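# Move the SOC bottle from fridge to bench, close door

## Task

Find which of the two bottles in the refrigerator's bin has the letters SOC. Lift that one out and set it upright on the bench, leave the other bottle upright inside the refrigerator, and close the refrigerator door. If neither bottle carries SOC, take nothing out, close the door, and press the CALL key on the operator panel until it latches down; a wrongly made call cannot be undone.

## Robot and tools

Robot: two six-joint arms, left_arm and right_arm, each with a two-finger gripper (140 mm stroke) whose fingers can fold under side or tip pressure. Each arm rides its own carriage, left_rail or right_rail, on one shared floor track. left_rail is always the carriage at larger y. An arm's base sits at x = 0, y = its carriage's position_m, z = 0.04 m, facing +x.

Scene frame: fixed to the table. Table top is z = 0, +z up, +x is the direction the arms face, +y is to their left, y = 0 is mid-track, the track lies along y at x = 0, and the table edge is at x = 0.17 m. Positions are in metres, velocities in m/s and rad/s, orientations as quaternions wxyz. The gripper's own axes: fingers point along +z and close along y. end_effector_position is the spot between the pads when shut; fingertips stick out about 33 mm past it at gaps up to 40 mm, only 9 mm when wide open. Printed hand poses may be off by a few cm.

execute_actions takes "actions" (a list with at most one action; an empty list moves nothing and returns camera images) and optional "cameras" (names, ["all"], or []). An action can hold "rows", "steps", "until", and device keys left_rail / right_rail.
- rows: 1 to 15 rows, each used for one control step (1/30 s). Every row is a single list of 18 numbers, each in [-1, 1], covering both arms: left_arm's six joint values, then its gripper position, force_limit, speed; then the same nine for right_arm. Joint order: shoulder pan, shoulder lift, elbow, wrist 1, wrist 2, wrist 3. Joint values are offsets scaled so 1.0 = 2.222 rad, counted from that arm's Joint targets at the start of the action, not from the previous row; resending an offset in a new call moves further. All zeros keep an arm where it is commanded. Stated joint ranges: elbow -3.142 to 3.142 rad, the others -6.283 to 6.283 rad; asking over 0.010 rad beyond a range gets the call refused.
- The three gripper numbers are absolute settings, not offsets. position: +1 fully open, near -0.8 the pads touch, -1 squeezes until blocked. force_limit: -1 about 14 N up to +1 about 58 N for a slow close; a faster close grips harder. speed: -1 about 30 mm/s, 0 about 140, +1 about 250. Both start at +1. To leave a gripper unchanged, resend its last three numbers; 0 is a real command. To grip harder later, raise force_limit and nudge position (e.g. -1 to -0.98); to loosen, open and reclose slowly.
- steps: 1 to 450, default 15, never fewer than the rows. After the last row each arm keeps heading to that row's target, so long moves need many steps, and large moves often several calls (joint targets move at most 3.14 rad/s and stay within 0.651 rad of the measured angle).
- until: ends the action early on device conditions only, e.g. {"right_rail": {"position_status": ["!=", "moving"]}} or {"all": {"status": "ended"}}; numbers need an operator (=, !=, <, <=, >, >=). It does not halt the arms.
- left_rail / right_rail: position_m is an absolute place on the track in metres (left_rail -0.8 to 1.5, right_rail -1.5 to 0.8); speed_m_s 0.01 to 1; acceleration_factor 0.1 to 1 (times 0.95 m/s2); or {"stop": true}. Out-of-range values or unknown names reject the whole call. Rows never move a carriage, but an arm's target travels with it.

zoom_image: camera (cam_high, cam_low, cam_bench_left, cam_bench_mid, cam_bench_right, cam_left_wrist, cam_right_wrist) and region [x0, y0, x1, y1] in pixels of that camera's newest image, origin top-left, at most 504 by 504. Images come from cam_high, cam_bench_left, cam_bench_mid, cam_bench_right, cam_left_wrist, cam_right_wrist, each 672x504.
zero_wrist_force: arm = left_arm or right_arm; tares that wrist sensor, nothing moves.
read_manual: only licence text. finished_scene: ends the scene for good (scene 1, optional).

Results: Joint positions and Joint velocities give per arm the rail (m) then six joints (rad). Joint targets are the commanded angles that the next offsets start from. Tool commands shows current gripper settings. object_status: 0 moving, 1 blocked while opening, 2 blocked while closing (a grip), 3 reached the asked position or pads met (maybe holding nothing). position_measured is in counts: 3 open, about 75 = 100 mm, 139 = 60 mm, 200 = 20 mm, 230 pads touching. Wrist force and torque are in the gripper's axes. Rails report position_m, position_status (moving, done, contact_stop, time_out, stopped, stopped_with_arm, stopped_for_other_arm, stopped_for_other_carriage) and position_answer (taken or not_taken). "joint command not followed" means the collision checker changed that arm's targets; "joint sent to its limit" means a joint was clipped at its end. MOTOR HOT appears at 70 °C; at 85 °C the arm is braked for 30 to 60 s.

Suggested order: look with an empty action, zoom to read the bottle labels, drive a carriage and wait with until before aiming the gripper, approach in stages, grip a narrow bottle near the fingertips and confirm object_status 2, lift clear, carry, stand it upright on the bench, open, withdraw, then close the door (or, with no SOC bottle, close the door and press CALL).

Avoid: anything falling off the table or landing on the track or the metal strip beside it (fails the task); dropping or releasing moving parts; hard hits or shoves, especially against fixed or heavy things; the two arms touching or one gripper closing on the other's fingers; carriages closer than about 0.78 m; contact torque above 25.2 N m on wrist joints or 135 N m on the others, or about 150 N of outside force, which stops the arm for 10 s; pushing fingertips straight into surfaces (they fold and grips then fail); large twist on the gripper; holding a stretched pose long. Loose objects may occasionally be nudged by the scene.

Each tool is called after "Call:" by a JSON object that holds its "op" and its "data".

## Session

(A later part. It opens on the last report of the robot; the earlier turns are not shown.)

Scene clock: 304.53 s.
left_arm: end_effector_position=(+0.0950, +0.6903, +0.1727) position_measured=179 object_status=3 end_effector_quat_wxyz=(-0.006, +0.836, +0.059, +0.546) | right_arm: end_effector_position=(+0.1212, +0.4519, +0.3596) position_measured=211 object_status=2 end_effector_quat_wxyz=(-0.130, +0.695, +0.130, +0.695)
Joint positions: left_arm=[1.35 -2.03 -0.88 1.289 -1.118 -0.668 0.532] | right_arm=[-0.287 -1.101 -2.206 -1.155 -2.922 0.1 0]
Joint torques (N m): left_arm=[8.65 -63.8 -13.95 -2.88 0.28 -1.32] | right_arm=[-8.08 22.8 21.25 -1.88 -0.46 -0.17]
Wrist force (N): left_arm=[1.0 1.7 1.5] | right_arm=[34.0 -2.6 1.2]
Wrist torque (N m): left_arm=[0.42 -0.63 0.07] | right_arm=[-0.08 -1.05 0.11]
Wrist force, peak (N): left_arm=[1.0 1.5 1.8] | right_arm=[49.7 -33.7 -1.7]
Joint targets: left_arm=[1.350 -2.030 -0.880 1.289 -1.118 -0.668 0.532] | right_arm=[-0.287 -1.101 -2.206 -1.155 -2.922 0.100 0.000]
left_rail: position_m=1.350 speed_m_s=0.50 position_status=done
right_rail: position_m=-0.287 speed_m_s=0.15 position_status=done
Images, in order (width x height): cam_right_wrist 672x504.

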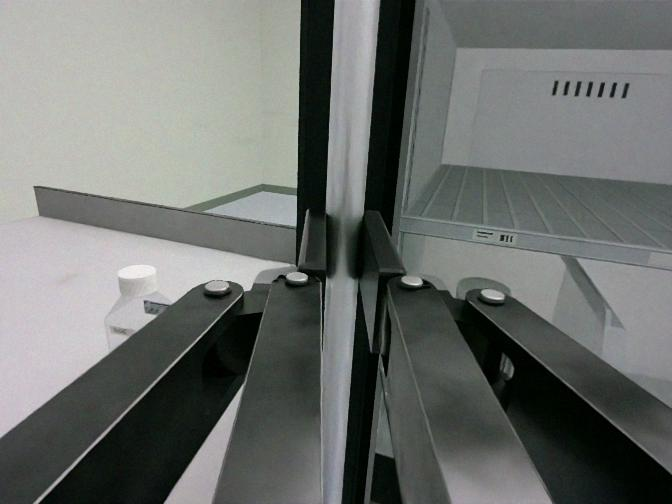

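Call:
{"op": "execute_actions", "data": {"actions": [{"rows":[[0,0,0,0,0,0,-0.4,-1,-1,-0.003,-0.002,0.0035,-0.0014,-0.001,0,-1,0.5,-1],[0,0,0,0,0,0,-0.4,-1,-1,-0.008,-0.006,0.010,-0.004,-0.002,0,-1,0.5,-1],[0,0,0,0,0,0,-0.4,-1,-1,-0.015,-0.011,0.0185,-0.0077,-0.004,0,-1,0.5,-1],[0,0,0,0,0,0,-0.4,-1,-1,-0.023,-0.017,0.029,-0.012,-0.006,0,-1,0.5,-1],[0,0,0,0,0,0,-0.4,-1,-1,-0.032,-0.0235,0.040,-0.0165,-0.0085,0,-1,0.5,-1],[0,0,0,0,0,0,-0.4,-1,-1,-0.040,-0.029,0.050,-0.0205,-0.0106,0,-1,0.5,-1],[0,0,0,0,0,0,-0.4,-1,-1,-0.047,-0.0345,0.0588,-0.0243,-0.0125,0,-1,0.5,-1],[0,0,0,0,0,0,-0.4,-1,-1,-0.051,-0.0375,0.064,-0.0264,-0.0136,0,-1,0.5,-1]],"steps":20}], "cameras": ["cam_right_wrist"]}}

Call:
{"op": "execute_actions", "data": {"actions": [{"rows":[[0,0,0,0,0,0,-0.4,-1,-1,-0.003,-0.002,0.0037,-0.0015,-0.0008,0,-1,0.5,-1],[0,0,0,0,0,0,-0.4,-1,-1,-0.0076,-0.0055,0.0094,-0.0039,-0.002,0,-1,0.5,-1],[0,0,0,0,0,0,-0.4,-1,-1,-0.012,-0.0088,0.015,-0.0062,-0.0032,0,-1,0.5,-1],[0,0,0,0,0,0,-0.4,-1,-1,-0.0152,-0.0111,0.0188,-0.0078,-0.004,0,-1,0.5,-1]],"steps":15}], "cameras": ["cam_right_wrist","cam_high"]}}

Scene clock: 306.73 s.
left_arm: end_effector_position=(+0.0950, +0.6903, +0.1727) position_measured=179 object_status=3 end_effector_quat_wxyz=(-0.006, +0.836, +0.059, +0.546) | right_arm: end_effector_position=(+0.1903, +0.4724, +0.3601) position_measured=211 object_status=2 end_effector_quat_wxyz=(-0.101, +0.700, +0.101, +0.700)
Joint positions: left_arm=[1.35 -2.03 -0.88 1.289 -1.118 -0.668 0.532] | right_arm=[-0.287 -1.214 -2.289 -1.013 -2.98 0.07 0]
Joint torques (N m): left_arm=[8.83 -64.17 -14.32 -2.96 0.12 -1.25] | right_arm=[-19.18 39.49 19.94 -5.47 11.82 -0.3]
Wrist force (N): left_arm=[1.0 1.3 1.6] | right_arm=[22.6 -37.4 4.3]
Wrist torque (N m): left_arm=[0.32 -0.65 0.07] | right_arm=[0.75 -1.32 0.18]
Wrist force, peak (N): left_arm=[1.2 1.7 1.7] | right_arm=[22.8 -37.3 4.1]
Joint targets: left_arm=[1.350 -2.030 -0.880 1.289 -1.118 -0.668 0.532] | right_arm=[-0.287 -1.214 -2.289 -1.013 -2.981 0.070 0.000]
left_rail: position_m=1.350 speed_m_s=0.50 position_status=done
right_rail: position_m=-0.287 speed_m_s=0.15 position_status=done
Images, in order (width x height): cam_right_wrist 672x504.

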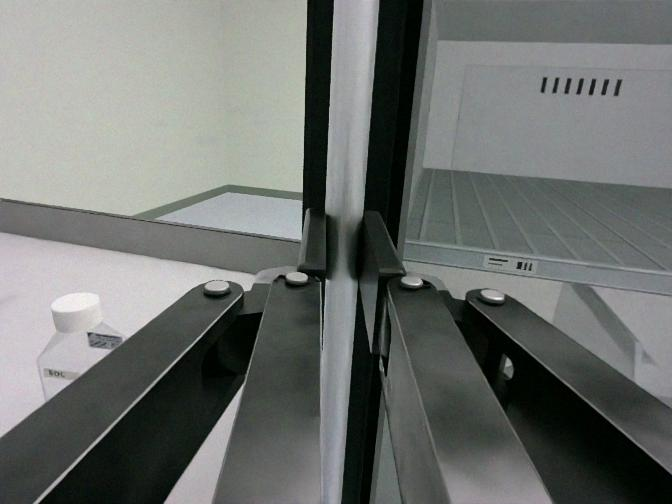

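Scene clock: 307.43 s.
left_arm: end_effector_position=(+0.0950, +0.6903, +0.1727) position_measured=179 object_status=3 end_effector_quat_wxyz=(-0.006, +0.836, +0.059, +0.546) | right_arm: end_effector_position=(+0.2123, +0.4769, +0.3598) position_measured=211 object_status=2 end_effector_quat_wxyz=(-0.093, +0.701, +0.093, +0.701)
Joint positions: left_arm=[1.35 -2.03 -0.88 1.289 -1.118 -0.668 0.532] | right_arm=[-0.287 -1.248 -2.314 -0.971 -2.998 0.06 0]
Joint torques (N m): left_arm=[8.26 -63.85 -13.49 -2.96 0.25 -1.22] | right_arm=[-15.83 30.32 15.69 -5.64 12.96 -0.06]
Wrist force (N): left_arm=[1.2 1.5 1.6] | right_arm=[36.0 -40.0 13.2]
Wrist torque (N m): left_arm=[0.37 -0.68 0.07] | right_arm=[0.80 -1.08 0.19]
Wrist force, peak (N): left_arm=[1.3 1.7 1.7] | right_arm=[36.0 -40.0 13.2]
Joint targets: left_arm=[1.350 -2.030 -0.880 1.289 -1.118 -0.668 0.532] | right_arm=[-0.287 -1.248 -2.314 -0.971 -2.998 0.061 0.000]
left_rail: position_m=1.350 speed_m_s=0.50 position_status=done
right_rail: position_m=-0.287 speed_m_s=0.15 position_status=done
Images, in order (width x height): cam_high 672x504, cam_right_wrist 672x504.

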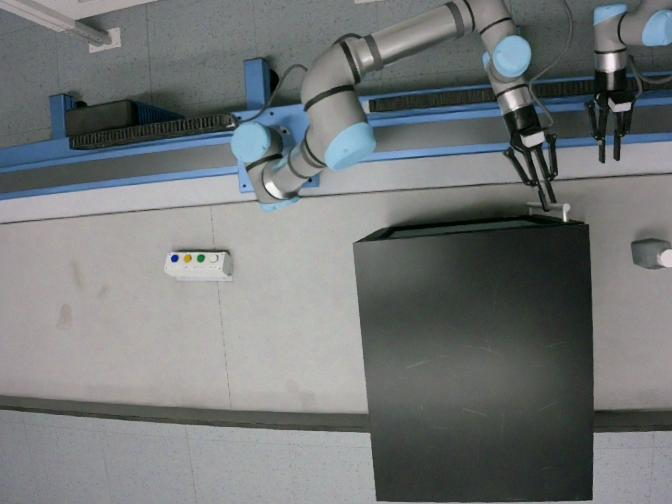

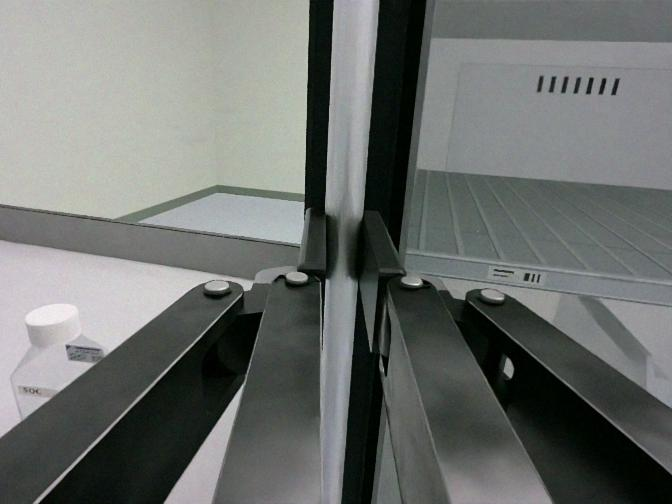

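Call:
{"op": "execute_actions", "data": {"actions": [{"right_rail":{"position_m":-0.2835,"speed_m_s":0.05},"steps":40,"until":{"right_rail":{"position_status":["!=","moving"]}}}], "cameras": []}}

Call:
{"op": "execute_actions", "data": {"actions": [{"rows":[[0,0,0,0,0,0,-0.4,-1,-1,0,0,0,0,0,0,0.2,-1,-1]],"steps":60}], "cameras": ["cam_right_wrist","cam_high"]}}

Scene clock: 308.43 s.
left_arm: end_effector_position=(+0.0950, +0.6903, +0.1727) position_measured=179 object_status=3 end_effector_quat_wxyz=(-0.006, +0.836, +0.059, +0.546) | right_arm: end_effector_position=(+0.2127, +0.4800, +0.3598) position_measured=211 object_status=2 end_effector_quat_wxyz=(-0.092, +0.701, +0.092, +0.701)
Joint positions: left_arm=[1.35 -2.03 -0.88 1.289 -1.118 -0.668 0.532] | right_arm=[-0.284 -1.248 -2.314 -0.971 -2.998 0.061 0]
Joint torques (N m): left_arm=[9.54 -63.71 -14.3 -2.98 0.23 -1.18] | right_arm=[16.59 28.96 15.42 4.63 -10.56 -0.21]
Wrist force (N): left_arm=[1.0 1.6 1.6] | right_arm=[28.0 26.2 5.2]
Wrist torque (N m): left_arm=[0.38 -0.64 0.07] | right_arm=[-0.60 -1.32 0.17]
Wrist force, peak (N): left_arm=[1.1 1.6 1.8] | right_arm=[36.8 -40.6 13.5]
Joint targets: left_arm=[1.350 -2.030 -0.880 1.289 -1.118 -0.668 0.532] | right_arm=[-0.283 -1.248 -2.314 -0.971 -2.998 0.061 0.000]
Tool commands: left_gripper/position=-0.4 left_gripper/force_limit=-1.0 left_gripper/speed=-1.0 right_gripper/position=-1.0 right_gripper/force_limit=+0.5 right_gripper/speed=-1.0
left_rail: position_m=1.350 speed_m_s=0.50 position_status=done
right_rail: position_m=-0.284 speed_m_s=0.05 position_status=done
No camera images: "cameras" was empty.

Scene clock: 310.93 s.
left_arm: end_effector_position=(+0.0950, +0.6903, +0.1727) position_measured=179 object_status=3 end_effector_quat_wxyz=(-0.006, +0.836, +0.059, +0.546) | right_arm: end_effector_position=(+0.2125, +0.4802, +0.3598) position_measured=104 object_status=0 end_effector_quat_wxyz=(-0.092, +0.701, +0.092, +0.701)
Joint positions: left_arm=[1.35 -2.03 -0.88 1.289 -1.118 -0.668 0.532] | right_arm=[-0.284 -1.248 -2.314 -0.971 -2.998 0.061 0]
Joint torques (N m): left_arm=[8.32 -63.55 -14.25 -2.89 0.29 -1.06] | right_arm=[-6.1 67.65 15.85 -2 1.47 -0.08]
Wrist force (N): left_arm=[1.4 1.6 1.6] | right_arm=[0.2 -1.3 0.0]
Wrist torque (N m): left_arm=[0.40 -0.72 0.07] | right_arm=[-0.42 -0.49 -0.02]
Wrist force, peak (N): left_arm=[1.0 2.0 1.7] | right_arm=[27.7 27.7 5.1]
Joint targets: left_arm=[1.350 -2.030 -0.880 1.289 -1.118 -0.668 0.532] | right_arm=[-0.283 -1.248 -2.314 -0.971 -2.998 0.061 0.000]
left_rail: position_m=1.350 speed_m_s=0.50 position_status=done
right_rail: position_m=-0.284 speed_m_s=0.05 position_status=done
Images, in order (width x height): cam_high 672x504, cam_right_wrist 672x504.

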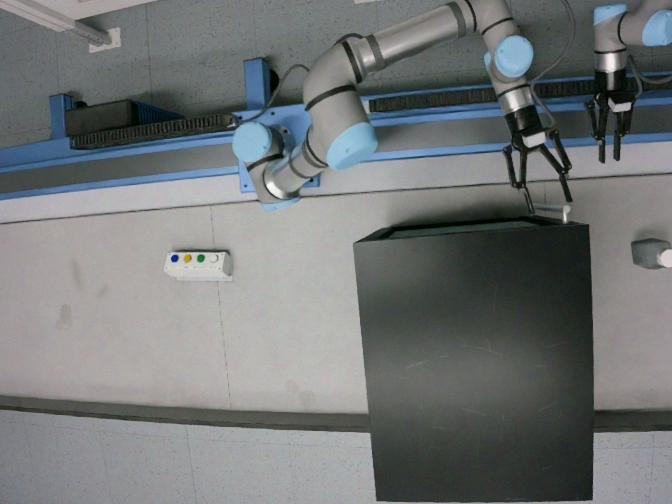

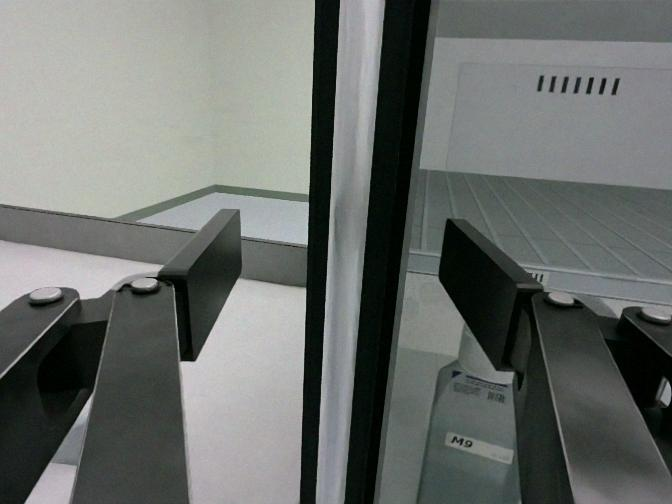

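Call:
{"op": "execute_actions", "data": {"actions": [{"rows":[[0,0,0,0,0,0,-0.4,-1,-1,0.0661,0.0081,-0.0141,0.006,0.0661,0,0.2,-1,-1]],"steps":20}], "cameras": ["cam_right_wrist"]}}

Call:
{"op": "execute_actions", "data": {"actions": [{"rows":[[-0.0284,-0.3024,0.0918,0.5288,0.4185,-0.2394,-0.4,-1,-1,0,0,0,0,0,0,0.2,-1,-1]],"steps":35}], "cameras": ["cam_left_wrist"]}}

Scene clock: 312.83 s.
left_arm: end_effector_position=(+0.0950, +0.6903, +0.1727) position_measured=179 object_status=3 end_effector_quat_wxyz=(-0.006, +0.836, +0.059, +0.546) | right_arm: end_effector_position=(+0.1166, +0.4542, +0.3597) position_measured=104 object_status=3 end_effector_quat_wxyz=(-0.092, +0.701, +0.092, +0.701)
Joint positions: left_arm=[1.35 -2.03 -0.88 1.289 -1.118 -0.668 0.532] | right_arm=[-0.284 -1.101 -2.296 -1.002 -2.985 0.208 0]
Joint torques (N m): left_arm=[8.55 -63.93 -13.5 -2.9 0.11 -0.99] | right_arm=[7.99 67.01 9.64 1.52 1.44 -0.28]
Wrist force (N): left_arm=[1.2 1.7 1.6] | right_arm=[0.3 -1.2 0.4]
Wrist torque (N m): left_arm=[0.41 -0.68 0.07] | right_arm=[-0.42 -0.50 -0.01]
Wrist force, peak (N): left_arm=[1.3 1.7 1.8] | right_arm=[1.4 1.4 13.9]
Joint targets: left_arm=[1.350 -2.030 -0.880 1.289 -1.118 -0.668 0.532] | right_arm=[-0.283 -1.101 -2.296 -1.002 -2.985 0.208 0.000]
left_rail: position_m=1.350 speed_m_s=0.50 position_status=done
right_rail: position_m=-0.284 speed_m_s=0.05 position_status=done
Images, in order (width x height): cam_right_wrist 672x504.

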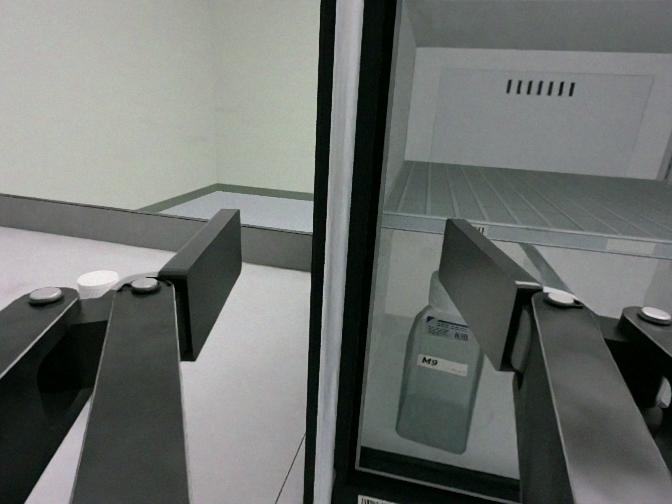

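Scene clock: 314.20 s.
left_arm: end_effector_position=(+0.1363, +0.7172, +0.5507) position_measured=179 object_status=3 end_effector_quat_wxyz=(+0.271, +0.653, -0.270, +0.653) | right_arm: end_effector_position=(+0.1164, +0.4541, +0.3597) position_measured=104 object_status=3 end_effector_quat_wxyz=(-0.092, +0.701, +0.092, +0.701)
Joint positions: left_arm=[1.35 -2.093 -1.551 1.493 0.057 0.262 0] | right_arm=[-0.284 -1.101 -2.296 -1.002 -2.985 0.208 0]
Joint torques (N m): left_arm=[-9.65 -36.08 -15.06 2.25 1.77 -1.97] | right_arm=[7.48 67.01 9.28 1.54 1.49 -0.2]
Wrist force (N): left_arm=[0.4 2.0 2.0] | right_arm=[0.3 -1.3 0.3]
Wrist torque (N m): left_arm=[0.45 -0.55 0.12] | right_arm=[-0.43 -0.50 -0.01]
Wrist force, peak (N): left_arm=[16.1 1.7 2.0] | right_arm=[0.5 -1.7 0.6]
Joint targets: left_arm=[1.350 -2.093 -1.551 1.493 0.057 0.262 0.000] | right_arm=[-0.283 -1.101 -2.296 -1.002 -2.985 0.208 0.000]
left_rail: position_m=1.350 speed_m_s=0.50 position_status=done
right_rail: position_m=-0.284 speed_m_s=0.05 position_status=done
Images, in order (width x height): cam_left_wrist 672x504.

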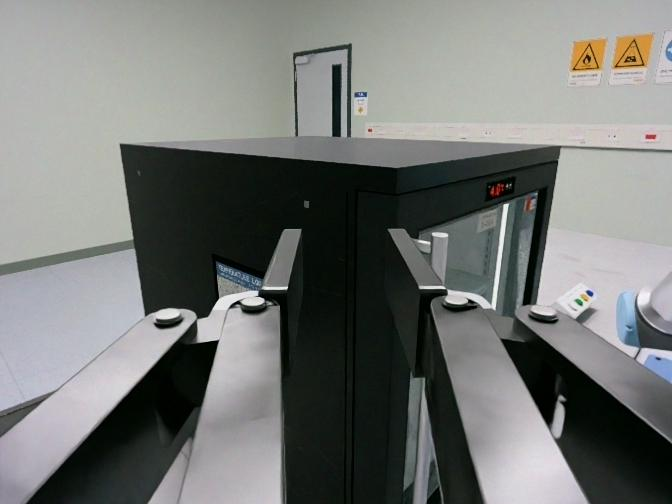

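Call:
{"op": "execute_actions", "data": {"actions": [{"rows":[[0,0,0,0,0,0,-0.4,-1,-1,0,0,0,0,0,0,-1,-1,0]],"steps":30}], "cameras": []}}

Call:
{"op": "execute_actions", "data": {"actions": [{"rows":[[0,0,0,0,0,0,-0.4,-1,-1,-0.012,-0.0015,0.0026,-0.0011,-0.012,0,-1,-1,0],[0,0,0,0,0,0,-0.4,-1,-1,-0.026,-0.0032,0.0055,-0.0024,-0.026,0,-1,-1,0],[0,0,0,0,0,0,-0.4,-1,-1,-0.039,-0.0048,0.0083,-0.0035,-0.039,0,-1,-1,0],[0,0,0,0,0,0,-0.4,-1,-1,-0.047,-0.0058,0.01,-0.0043,-0.047,0,-1,-1,0],[0,0,0,0,0,0,-0.4,-1,-1,-0.049,-0.006,0.0104,-0.0044,-0.049,0,-1,-1,0]],"steps":20}], "cameras": ["cam_right_wrist"]}}

Scene clock: 317.20 s.
left_arm: end_effector_position=(+0.1363, +0.7172, +0.5507) position_measured=179 object_status=3 end_effector_quat_wxyz=(+0.271, +0.653, -0.270, +0.653) | right_arm: end_effector_position=(+0.1164, +0.4542, +0.3597) position_measured=233 object_status=3 end_effector_quat_wxyz=(-0.092, +0.701, +0.092, +0.701)
Joint positions: left_arm=[1.35 -2.093 -1.551 1.493 0.057 0.262 0] | right_arm=[-0.283 -1.101 -2.296 -1.002 -2.985 0.208 0]
Joint torques (N m): left_arm=[-9.64 -37.51 -14.95 2.48 1.64 -1.94] | right_arm=[7.29 66.41 9.82 1.36 1.46 -0.12]
Wrist force (N): left_arm=[0.7 2.0 1.9] | right_arm=[0.1 -1.4 0.2]
Wrist torque (N m): left_arm=[0.45 -0.60 0.12] | right_arm=[-0.46 -0.48 -0.01]
Wrist force, peak (N): left_arm=[0.6 2.1 2.2] | right_arm=[0.6 -1.6 0.4]
Joint targets: left_arm=[1.350 -2.093 -1.551 1.493 0.057 0.262 0.000] | right_arm=[-0.283 -1.101 -2.296 -1.002 -2.985 0.208 0.000]
left_rail: position_m=1.350 speed_m_s=0.50 position_status=done
right_rail: position_m=-0.283 position_m_goal=-0.284 speed_m_s=0.05 position_status=done
No camera images: "cameras" was empty.

Scene clock: 318.07 s.
left_arm: end_effector_position=(+0.1363, +0.7172, +0.5507) position_measured=179 object_status=3 end_effector_quat_wxyz=(+0.271, +0.653, -0.270, +0.653) | right_arm: end_effector_position=(+0.1870, +0.4747, +0.3597) position_measured=233 object_status=3 end_effector_quat_wxyz=(-0.092, +0.701, +0.092, +0.701)
Joint positions: left_arm=[1.35 -2.093 -1.551 1.493 0.057 0.262 0] | right_arm=[-0.283 -1.21 -2.309 -0.979 -2.994 0.099 0]
Joint torques (N m): left_arm=[-10.08 -37.24 -14.85 2.32 1.76 -1.86] | right_arm=[-6.65 44.26 32.55 -2.24 -1.48 -0.02]
Wrist force (N): left_arm=[0.6 1.9 1.9] | right_arm=[0.1 -1.2 0.3]
Wrist torque (N m): left_arm=[0.45 -0.59 0.12] | right_arm=[-0.39 -0.49 -0.03]
Wrist force, peak (N): left_arm=[0.6 2.1 1.9] | right_arm=[0.3 -1.0 -4.8]
Joint targets: left_arm=[1.350 -2.093 -1.551 1.493 0.057 0.262 0.000] | right_arm=[-0.283 -1.210 -2.309 -0.979 -2.994 0.099 0.000]
left_rail: position_m=1.350 speed_m_s=0.50 position_status=done
right_rail: position_m=-0.283 position_m_goal=-0.284 speed_m_s=0.05 position_status=done
Images, in order (width x height): cam_right_wrist 672x504.

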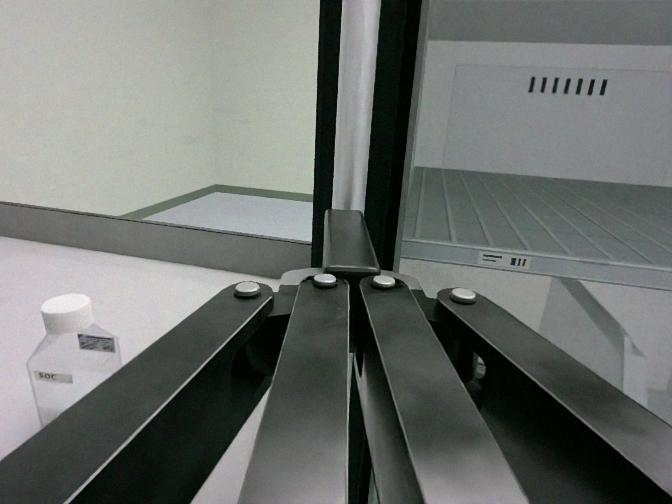

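Advance 5 mm steps.

Call:
{"op": "execute_actions", "data": {"actions": [{"rows":[[0,0,0,0,0,0,-0.4,-1,-1,-0.0017,-0.0002,0.0004,-0.0001,-0.0017,0,-1,-1,0],[0,0,0,0,0,0,-0.4,-1,-1,-0.0033,-0.0004,0.0007,-0.0003,-0.0033,0,-1,-1,0]],"steps":12}], "cameras": []}}

Call:
{"op": "execute_actions", "data": {"actions": [{"rows":[[0,0,0,0,0,0,-0.4,-1,-1,-0.0017,-0.0002,0.0004,-0.0001,-0.0017,0,-1,-1,0],[0,0,0,0,0,0,-0.4,-1,-1,-0.0033,-0.0004,0.0007,-0.0003,-0.0033,0,-1,-1,0]],"steps":12}], "cameras": []}}

Call:
{"op": "execute_actions", "data": {"actions": [{"rows":[[0,0,0,0,0,0,-0.4,-1,-1,-0.0017,-0.0002,0.0004,-0.0001,-0.0017,0,-1,-1,0],[0,0,0,0,0,0,-0.4,-1,-1,-0.0033,-0.0004,0.0007,-0.0003,-0.0033,0,-1,-1,0]],"steps":12}], "cameras": ["cam_right_wrist"]}}

Scene clock: 319.43 s.
left_arm: end_effector_position=(+0.1363, +0.7172, +0.5507) position_measured=179 object_status=3 end_effector_quat_wxyz=(+0.271, +0.653, -0.270, +0.653) | right_arm: end_effector_position=(+0.1920, +0.4759, +0.3597) position_measured=233 object_status=3 end_effector_quat_wxyz=(-0.092, +0.701, +0.092, +0.701)
Joint positions: left_arm=[1.35 -2.093 -1.551 1.493 0.057 0.262 0] | right_arm=[-0.283 -1.217 -2.31 -0.978 -2.995 0.092 0]
Joint torques (N m): left_arm=[-9.17 -36.72 -14.87 2.38 1.58 -1.87] | right_arm=[-7.63 44.65 31.66 -2.13 -1.42 -0.24]
Wrist force (N): left_arm=[0.6 2.0 1.9] | right_arm=[0.1 -1.3 0.2]
Wrist torque (N m): left_arm=[0.45 -0.59 0.12] | right_arm=[-0.42 -0.50 -0.02]
Wrist force, peak (N): left_arm=[0.6 2.2 2.0] | right_arm=[0.2 -1.3 -0.6]
Joint targets: left_arm=[1.350 -2.093 -1.551 1.493 0.057 0.262 0.000] | right_arm=[-0.283 -1.217 -2.310 -0.978 -2.995 0.092 0.000]
left_rail: position_m=1.350 speed_m_s=0.50 position_status=done
right_rail: position_m=-0.283 position_m_goal=-0.284 speed_m_s=0.05 position_status=done
No camera images: "cameras" was empty.

Scene clock: 320.03 s.
left_arm: end_effector_position=(+0.1363, +0.7172, +0.5507) position_measured=179 object_status=3 end_effector_quat_wxyz=(+0.271, +0.653, -0.270, +0.653) | right_arm: end_effector_position=(+0.1969, +0.4770, +0.3597) position_measured=233 object_status=3 end_effector_quat_wxyz=(-0.092, +0.701, +0.092, +0.701)
Joint positions: left_arm=[1.35 -2.093 -1.551 1.493 0.057 0.262 0] | right_arm=[-0.283 -1.224 -2.311 -0.976 -2.996 0.085 0]
Joint torques (N m): left_arm=[-8.68 -37.46 -15.27 2.33 1.68 -1.92] | right_arm=[-6.64 43.94 31.98 -2.18 -1.54 -0.17]
Wrist force (N): left_arm=[0.5 2.1 2.3] | right_arm=[0.1 -1.0 -0.1]
Wrist torque (N m): left_arm=[0.49 -0.57 0.12] | right_arm=[-0.37 -0.50 -0.03]
Wrist force, peak (N): left_arm=[0.5 2.1 2.3] | right_arm=[0.4 -1.4 0.4]
Joint targets: left_arm=[1.350 -2.093 -1.551 1.493 0.057 0.262 0.000] | right_arm=[-0.283 -1.225 -2.311 -0.976 -2.996 0.084 0.000]
left_rail: position_m=1.350 speed_m_s=0.50 position_status=done
right_rail: position_m=-0.283 position_m_goal=-0.284 speed_m_s=0.05 position_status=done
No camera images: "cameras" was empty.

Scene clock: 320.63 s.
left_arm: end_effector_position=(+0.1363, +0.7172, +0.5507) position_measured=179 object_status=3 end_effector_quat_wxyz=(+0.271, +0.653, -0.270, +0.653) | right_arm: end_effector_position=(+0.2015, +0.4780, +0.3597) position_measured=233 object_status=3 end_effector_quat_wxyz=(-0.092, +0.701, +0.092, +0.701) end_effector_velocity=(+0.003, +0.004, +0.000) end_effector_angular_velocity=(+0.000, +0.000, +0.010)
Joint positions: left_arm=[1.35 -2.093 -1.551 1.493 0.057 0.262 0] | right_arm=[-0.284 -1.232 -2.312 -0.975 -2.996 0.077 0]
Joint velocities: left_arm=[within noise] | right_arm=[0 -0.006 -0.001 0.001 0 -0.016 0]
Joint torques (N m): left_arm=[-9.34 -36.89 -15.88 2.4 1.66 -1.69] | right_arm=[-86.41 41.18 30.27 -1.46 -5.31 -0.22]
Wrist force (N): left_arm=[0.6 1.9 1.8] | right_arm=[6.5 14.5 -143.2]
Wrist torque (N m): left_arm=[0.44 -0.58 0.12] | right_arm=[-1.30 -0.54 -0.04]
Wrist force, peak (N): left_arm=[0.6 2.1 2.0] | right_arm=[6.4 18.7 -153.9]
Joint targets: left_arm=[1.350 -2.093 -1.551 1.493 0.057 0.262 0.000] | right_arm=[-0.283 -1.232 -2.312 -0.974 -2.996 0.077 0.000]
left_rail: position_m=1.350 speed_m_s=0.50 position_status=done
right_rail: position_m=-0.284 speed_m_s=0.05 position_status=done
Images, in order (width x height): cam_right_wrist 672x504.

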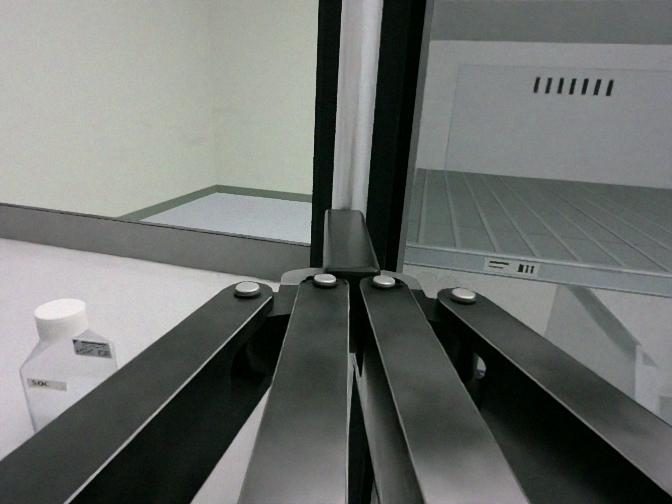

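Call:
{"op": "execute_actions", "data": {"actions": [{"rows":[[0,0,0,0,0,0,-0.4,-1,-1,0.0033,0.0004,-0.0007,0.0003,0.0033,0,-1,-1,0],[0,0,0,0,0,0,-0.4,-1,-1,0.02,0.0025,-0.0043,0.0018,0.02,0,-1,-1,0],[0,0,0,0,0,0,-0.4,-1,-1,0.059,0.0072,-0.0125,0.0053,0.059,0,-1,-1,0]],"steps":25}], "cameras": ["cam_right_wrist","cam_high"]}}

Call:
{"op": "zoom_image", "data": {"camera": "cam_high", "region": [340, 180, 620, 390]}}

Scene clock: 322.40 s.
left_arm: end_effector_position=(+0.1363, +0.7172, +0.5507) position_measured=179 object_status=3 end_effector_quat_wxyz=(+0.271, +0.653, -0.270, +0.653) | right_arm: end_effector_position=(+0.1163, +0.4541, +0.3597) position_measured=233 object_status=3 end_effector_quat_wxyz=(-0.092, +0.701, +0.092, +0.701)
Joint positions: left_arm=[1.35 -2.093 -1.551 1.493 0.057 0.262 0] | right_arm=[-0.283 -1.101 -2.296 -1.002 -2.985 0.208 0]
Joint torques (N m): left_arm=[-9.09 -36.79 -14.92 2.48 1.74 -1.85] | right_arm=[7.87 66.59 10 1.49 1.47 -0.05]
Wrist force (N): left_arm=[0.7 1.9 2.0] | right_arm=[0.4 -1.8 1.2]
Wrist torque (N m): left_arm=[0.42 -0.61 0.11] | right_arm=[-0.55 -0.54 -0.02]
Wrist force, peak (N): left_arm=[0.6 2.1 2.0] | right_arm=[8.1 5.3 -135.9]
Joint targets: left_arm=[1.350 -2.093 -1.551 1.493 0.057 0.262 0.000] | right_arm=[-0.283 -1.101 -2.296 -1.002 -2.985 0.208 0.000]
left_rail: position_m=1.350 speed_m_s=0.50 position_status=done
right_rail: position_m=-0.283 position_m_goal=-0.284 speed_m_s=0.05 position_status=done
Images, in order (width x height): cam_high 672x504, cam_right_wrist 672x504.

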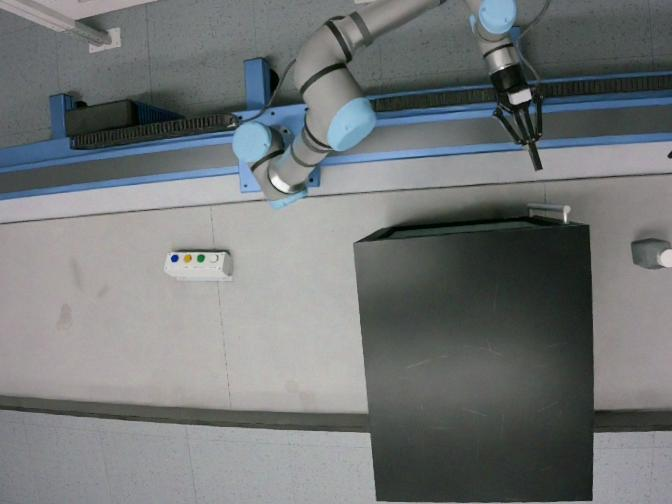

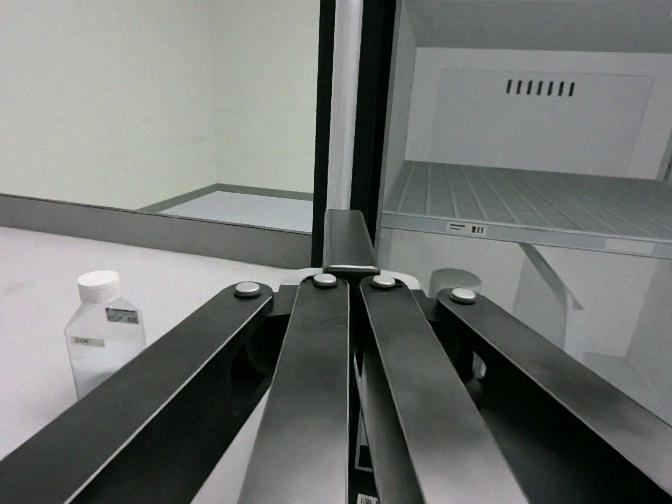

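Scaled by 1.800 from the camera's 672x504 image, which has a finer 960x720 frame.

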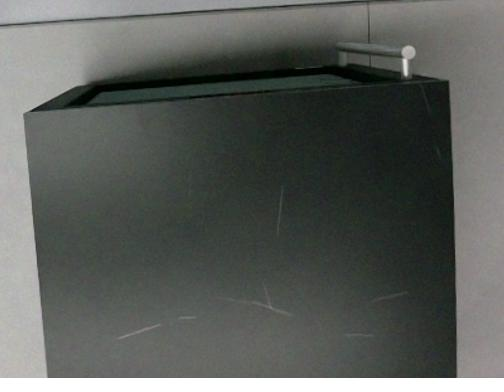

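Call:
{"op": "finished_scene", "data": {}}

The scene is finished: the task was done.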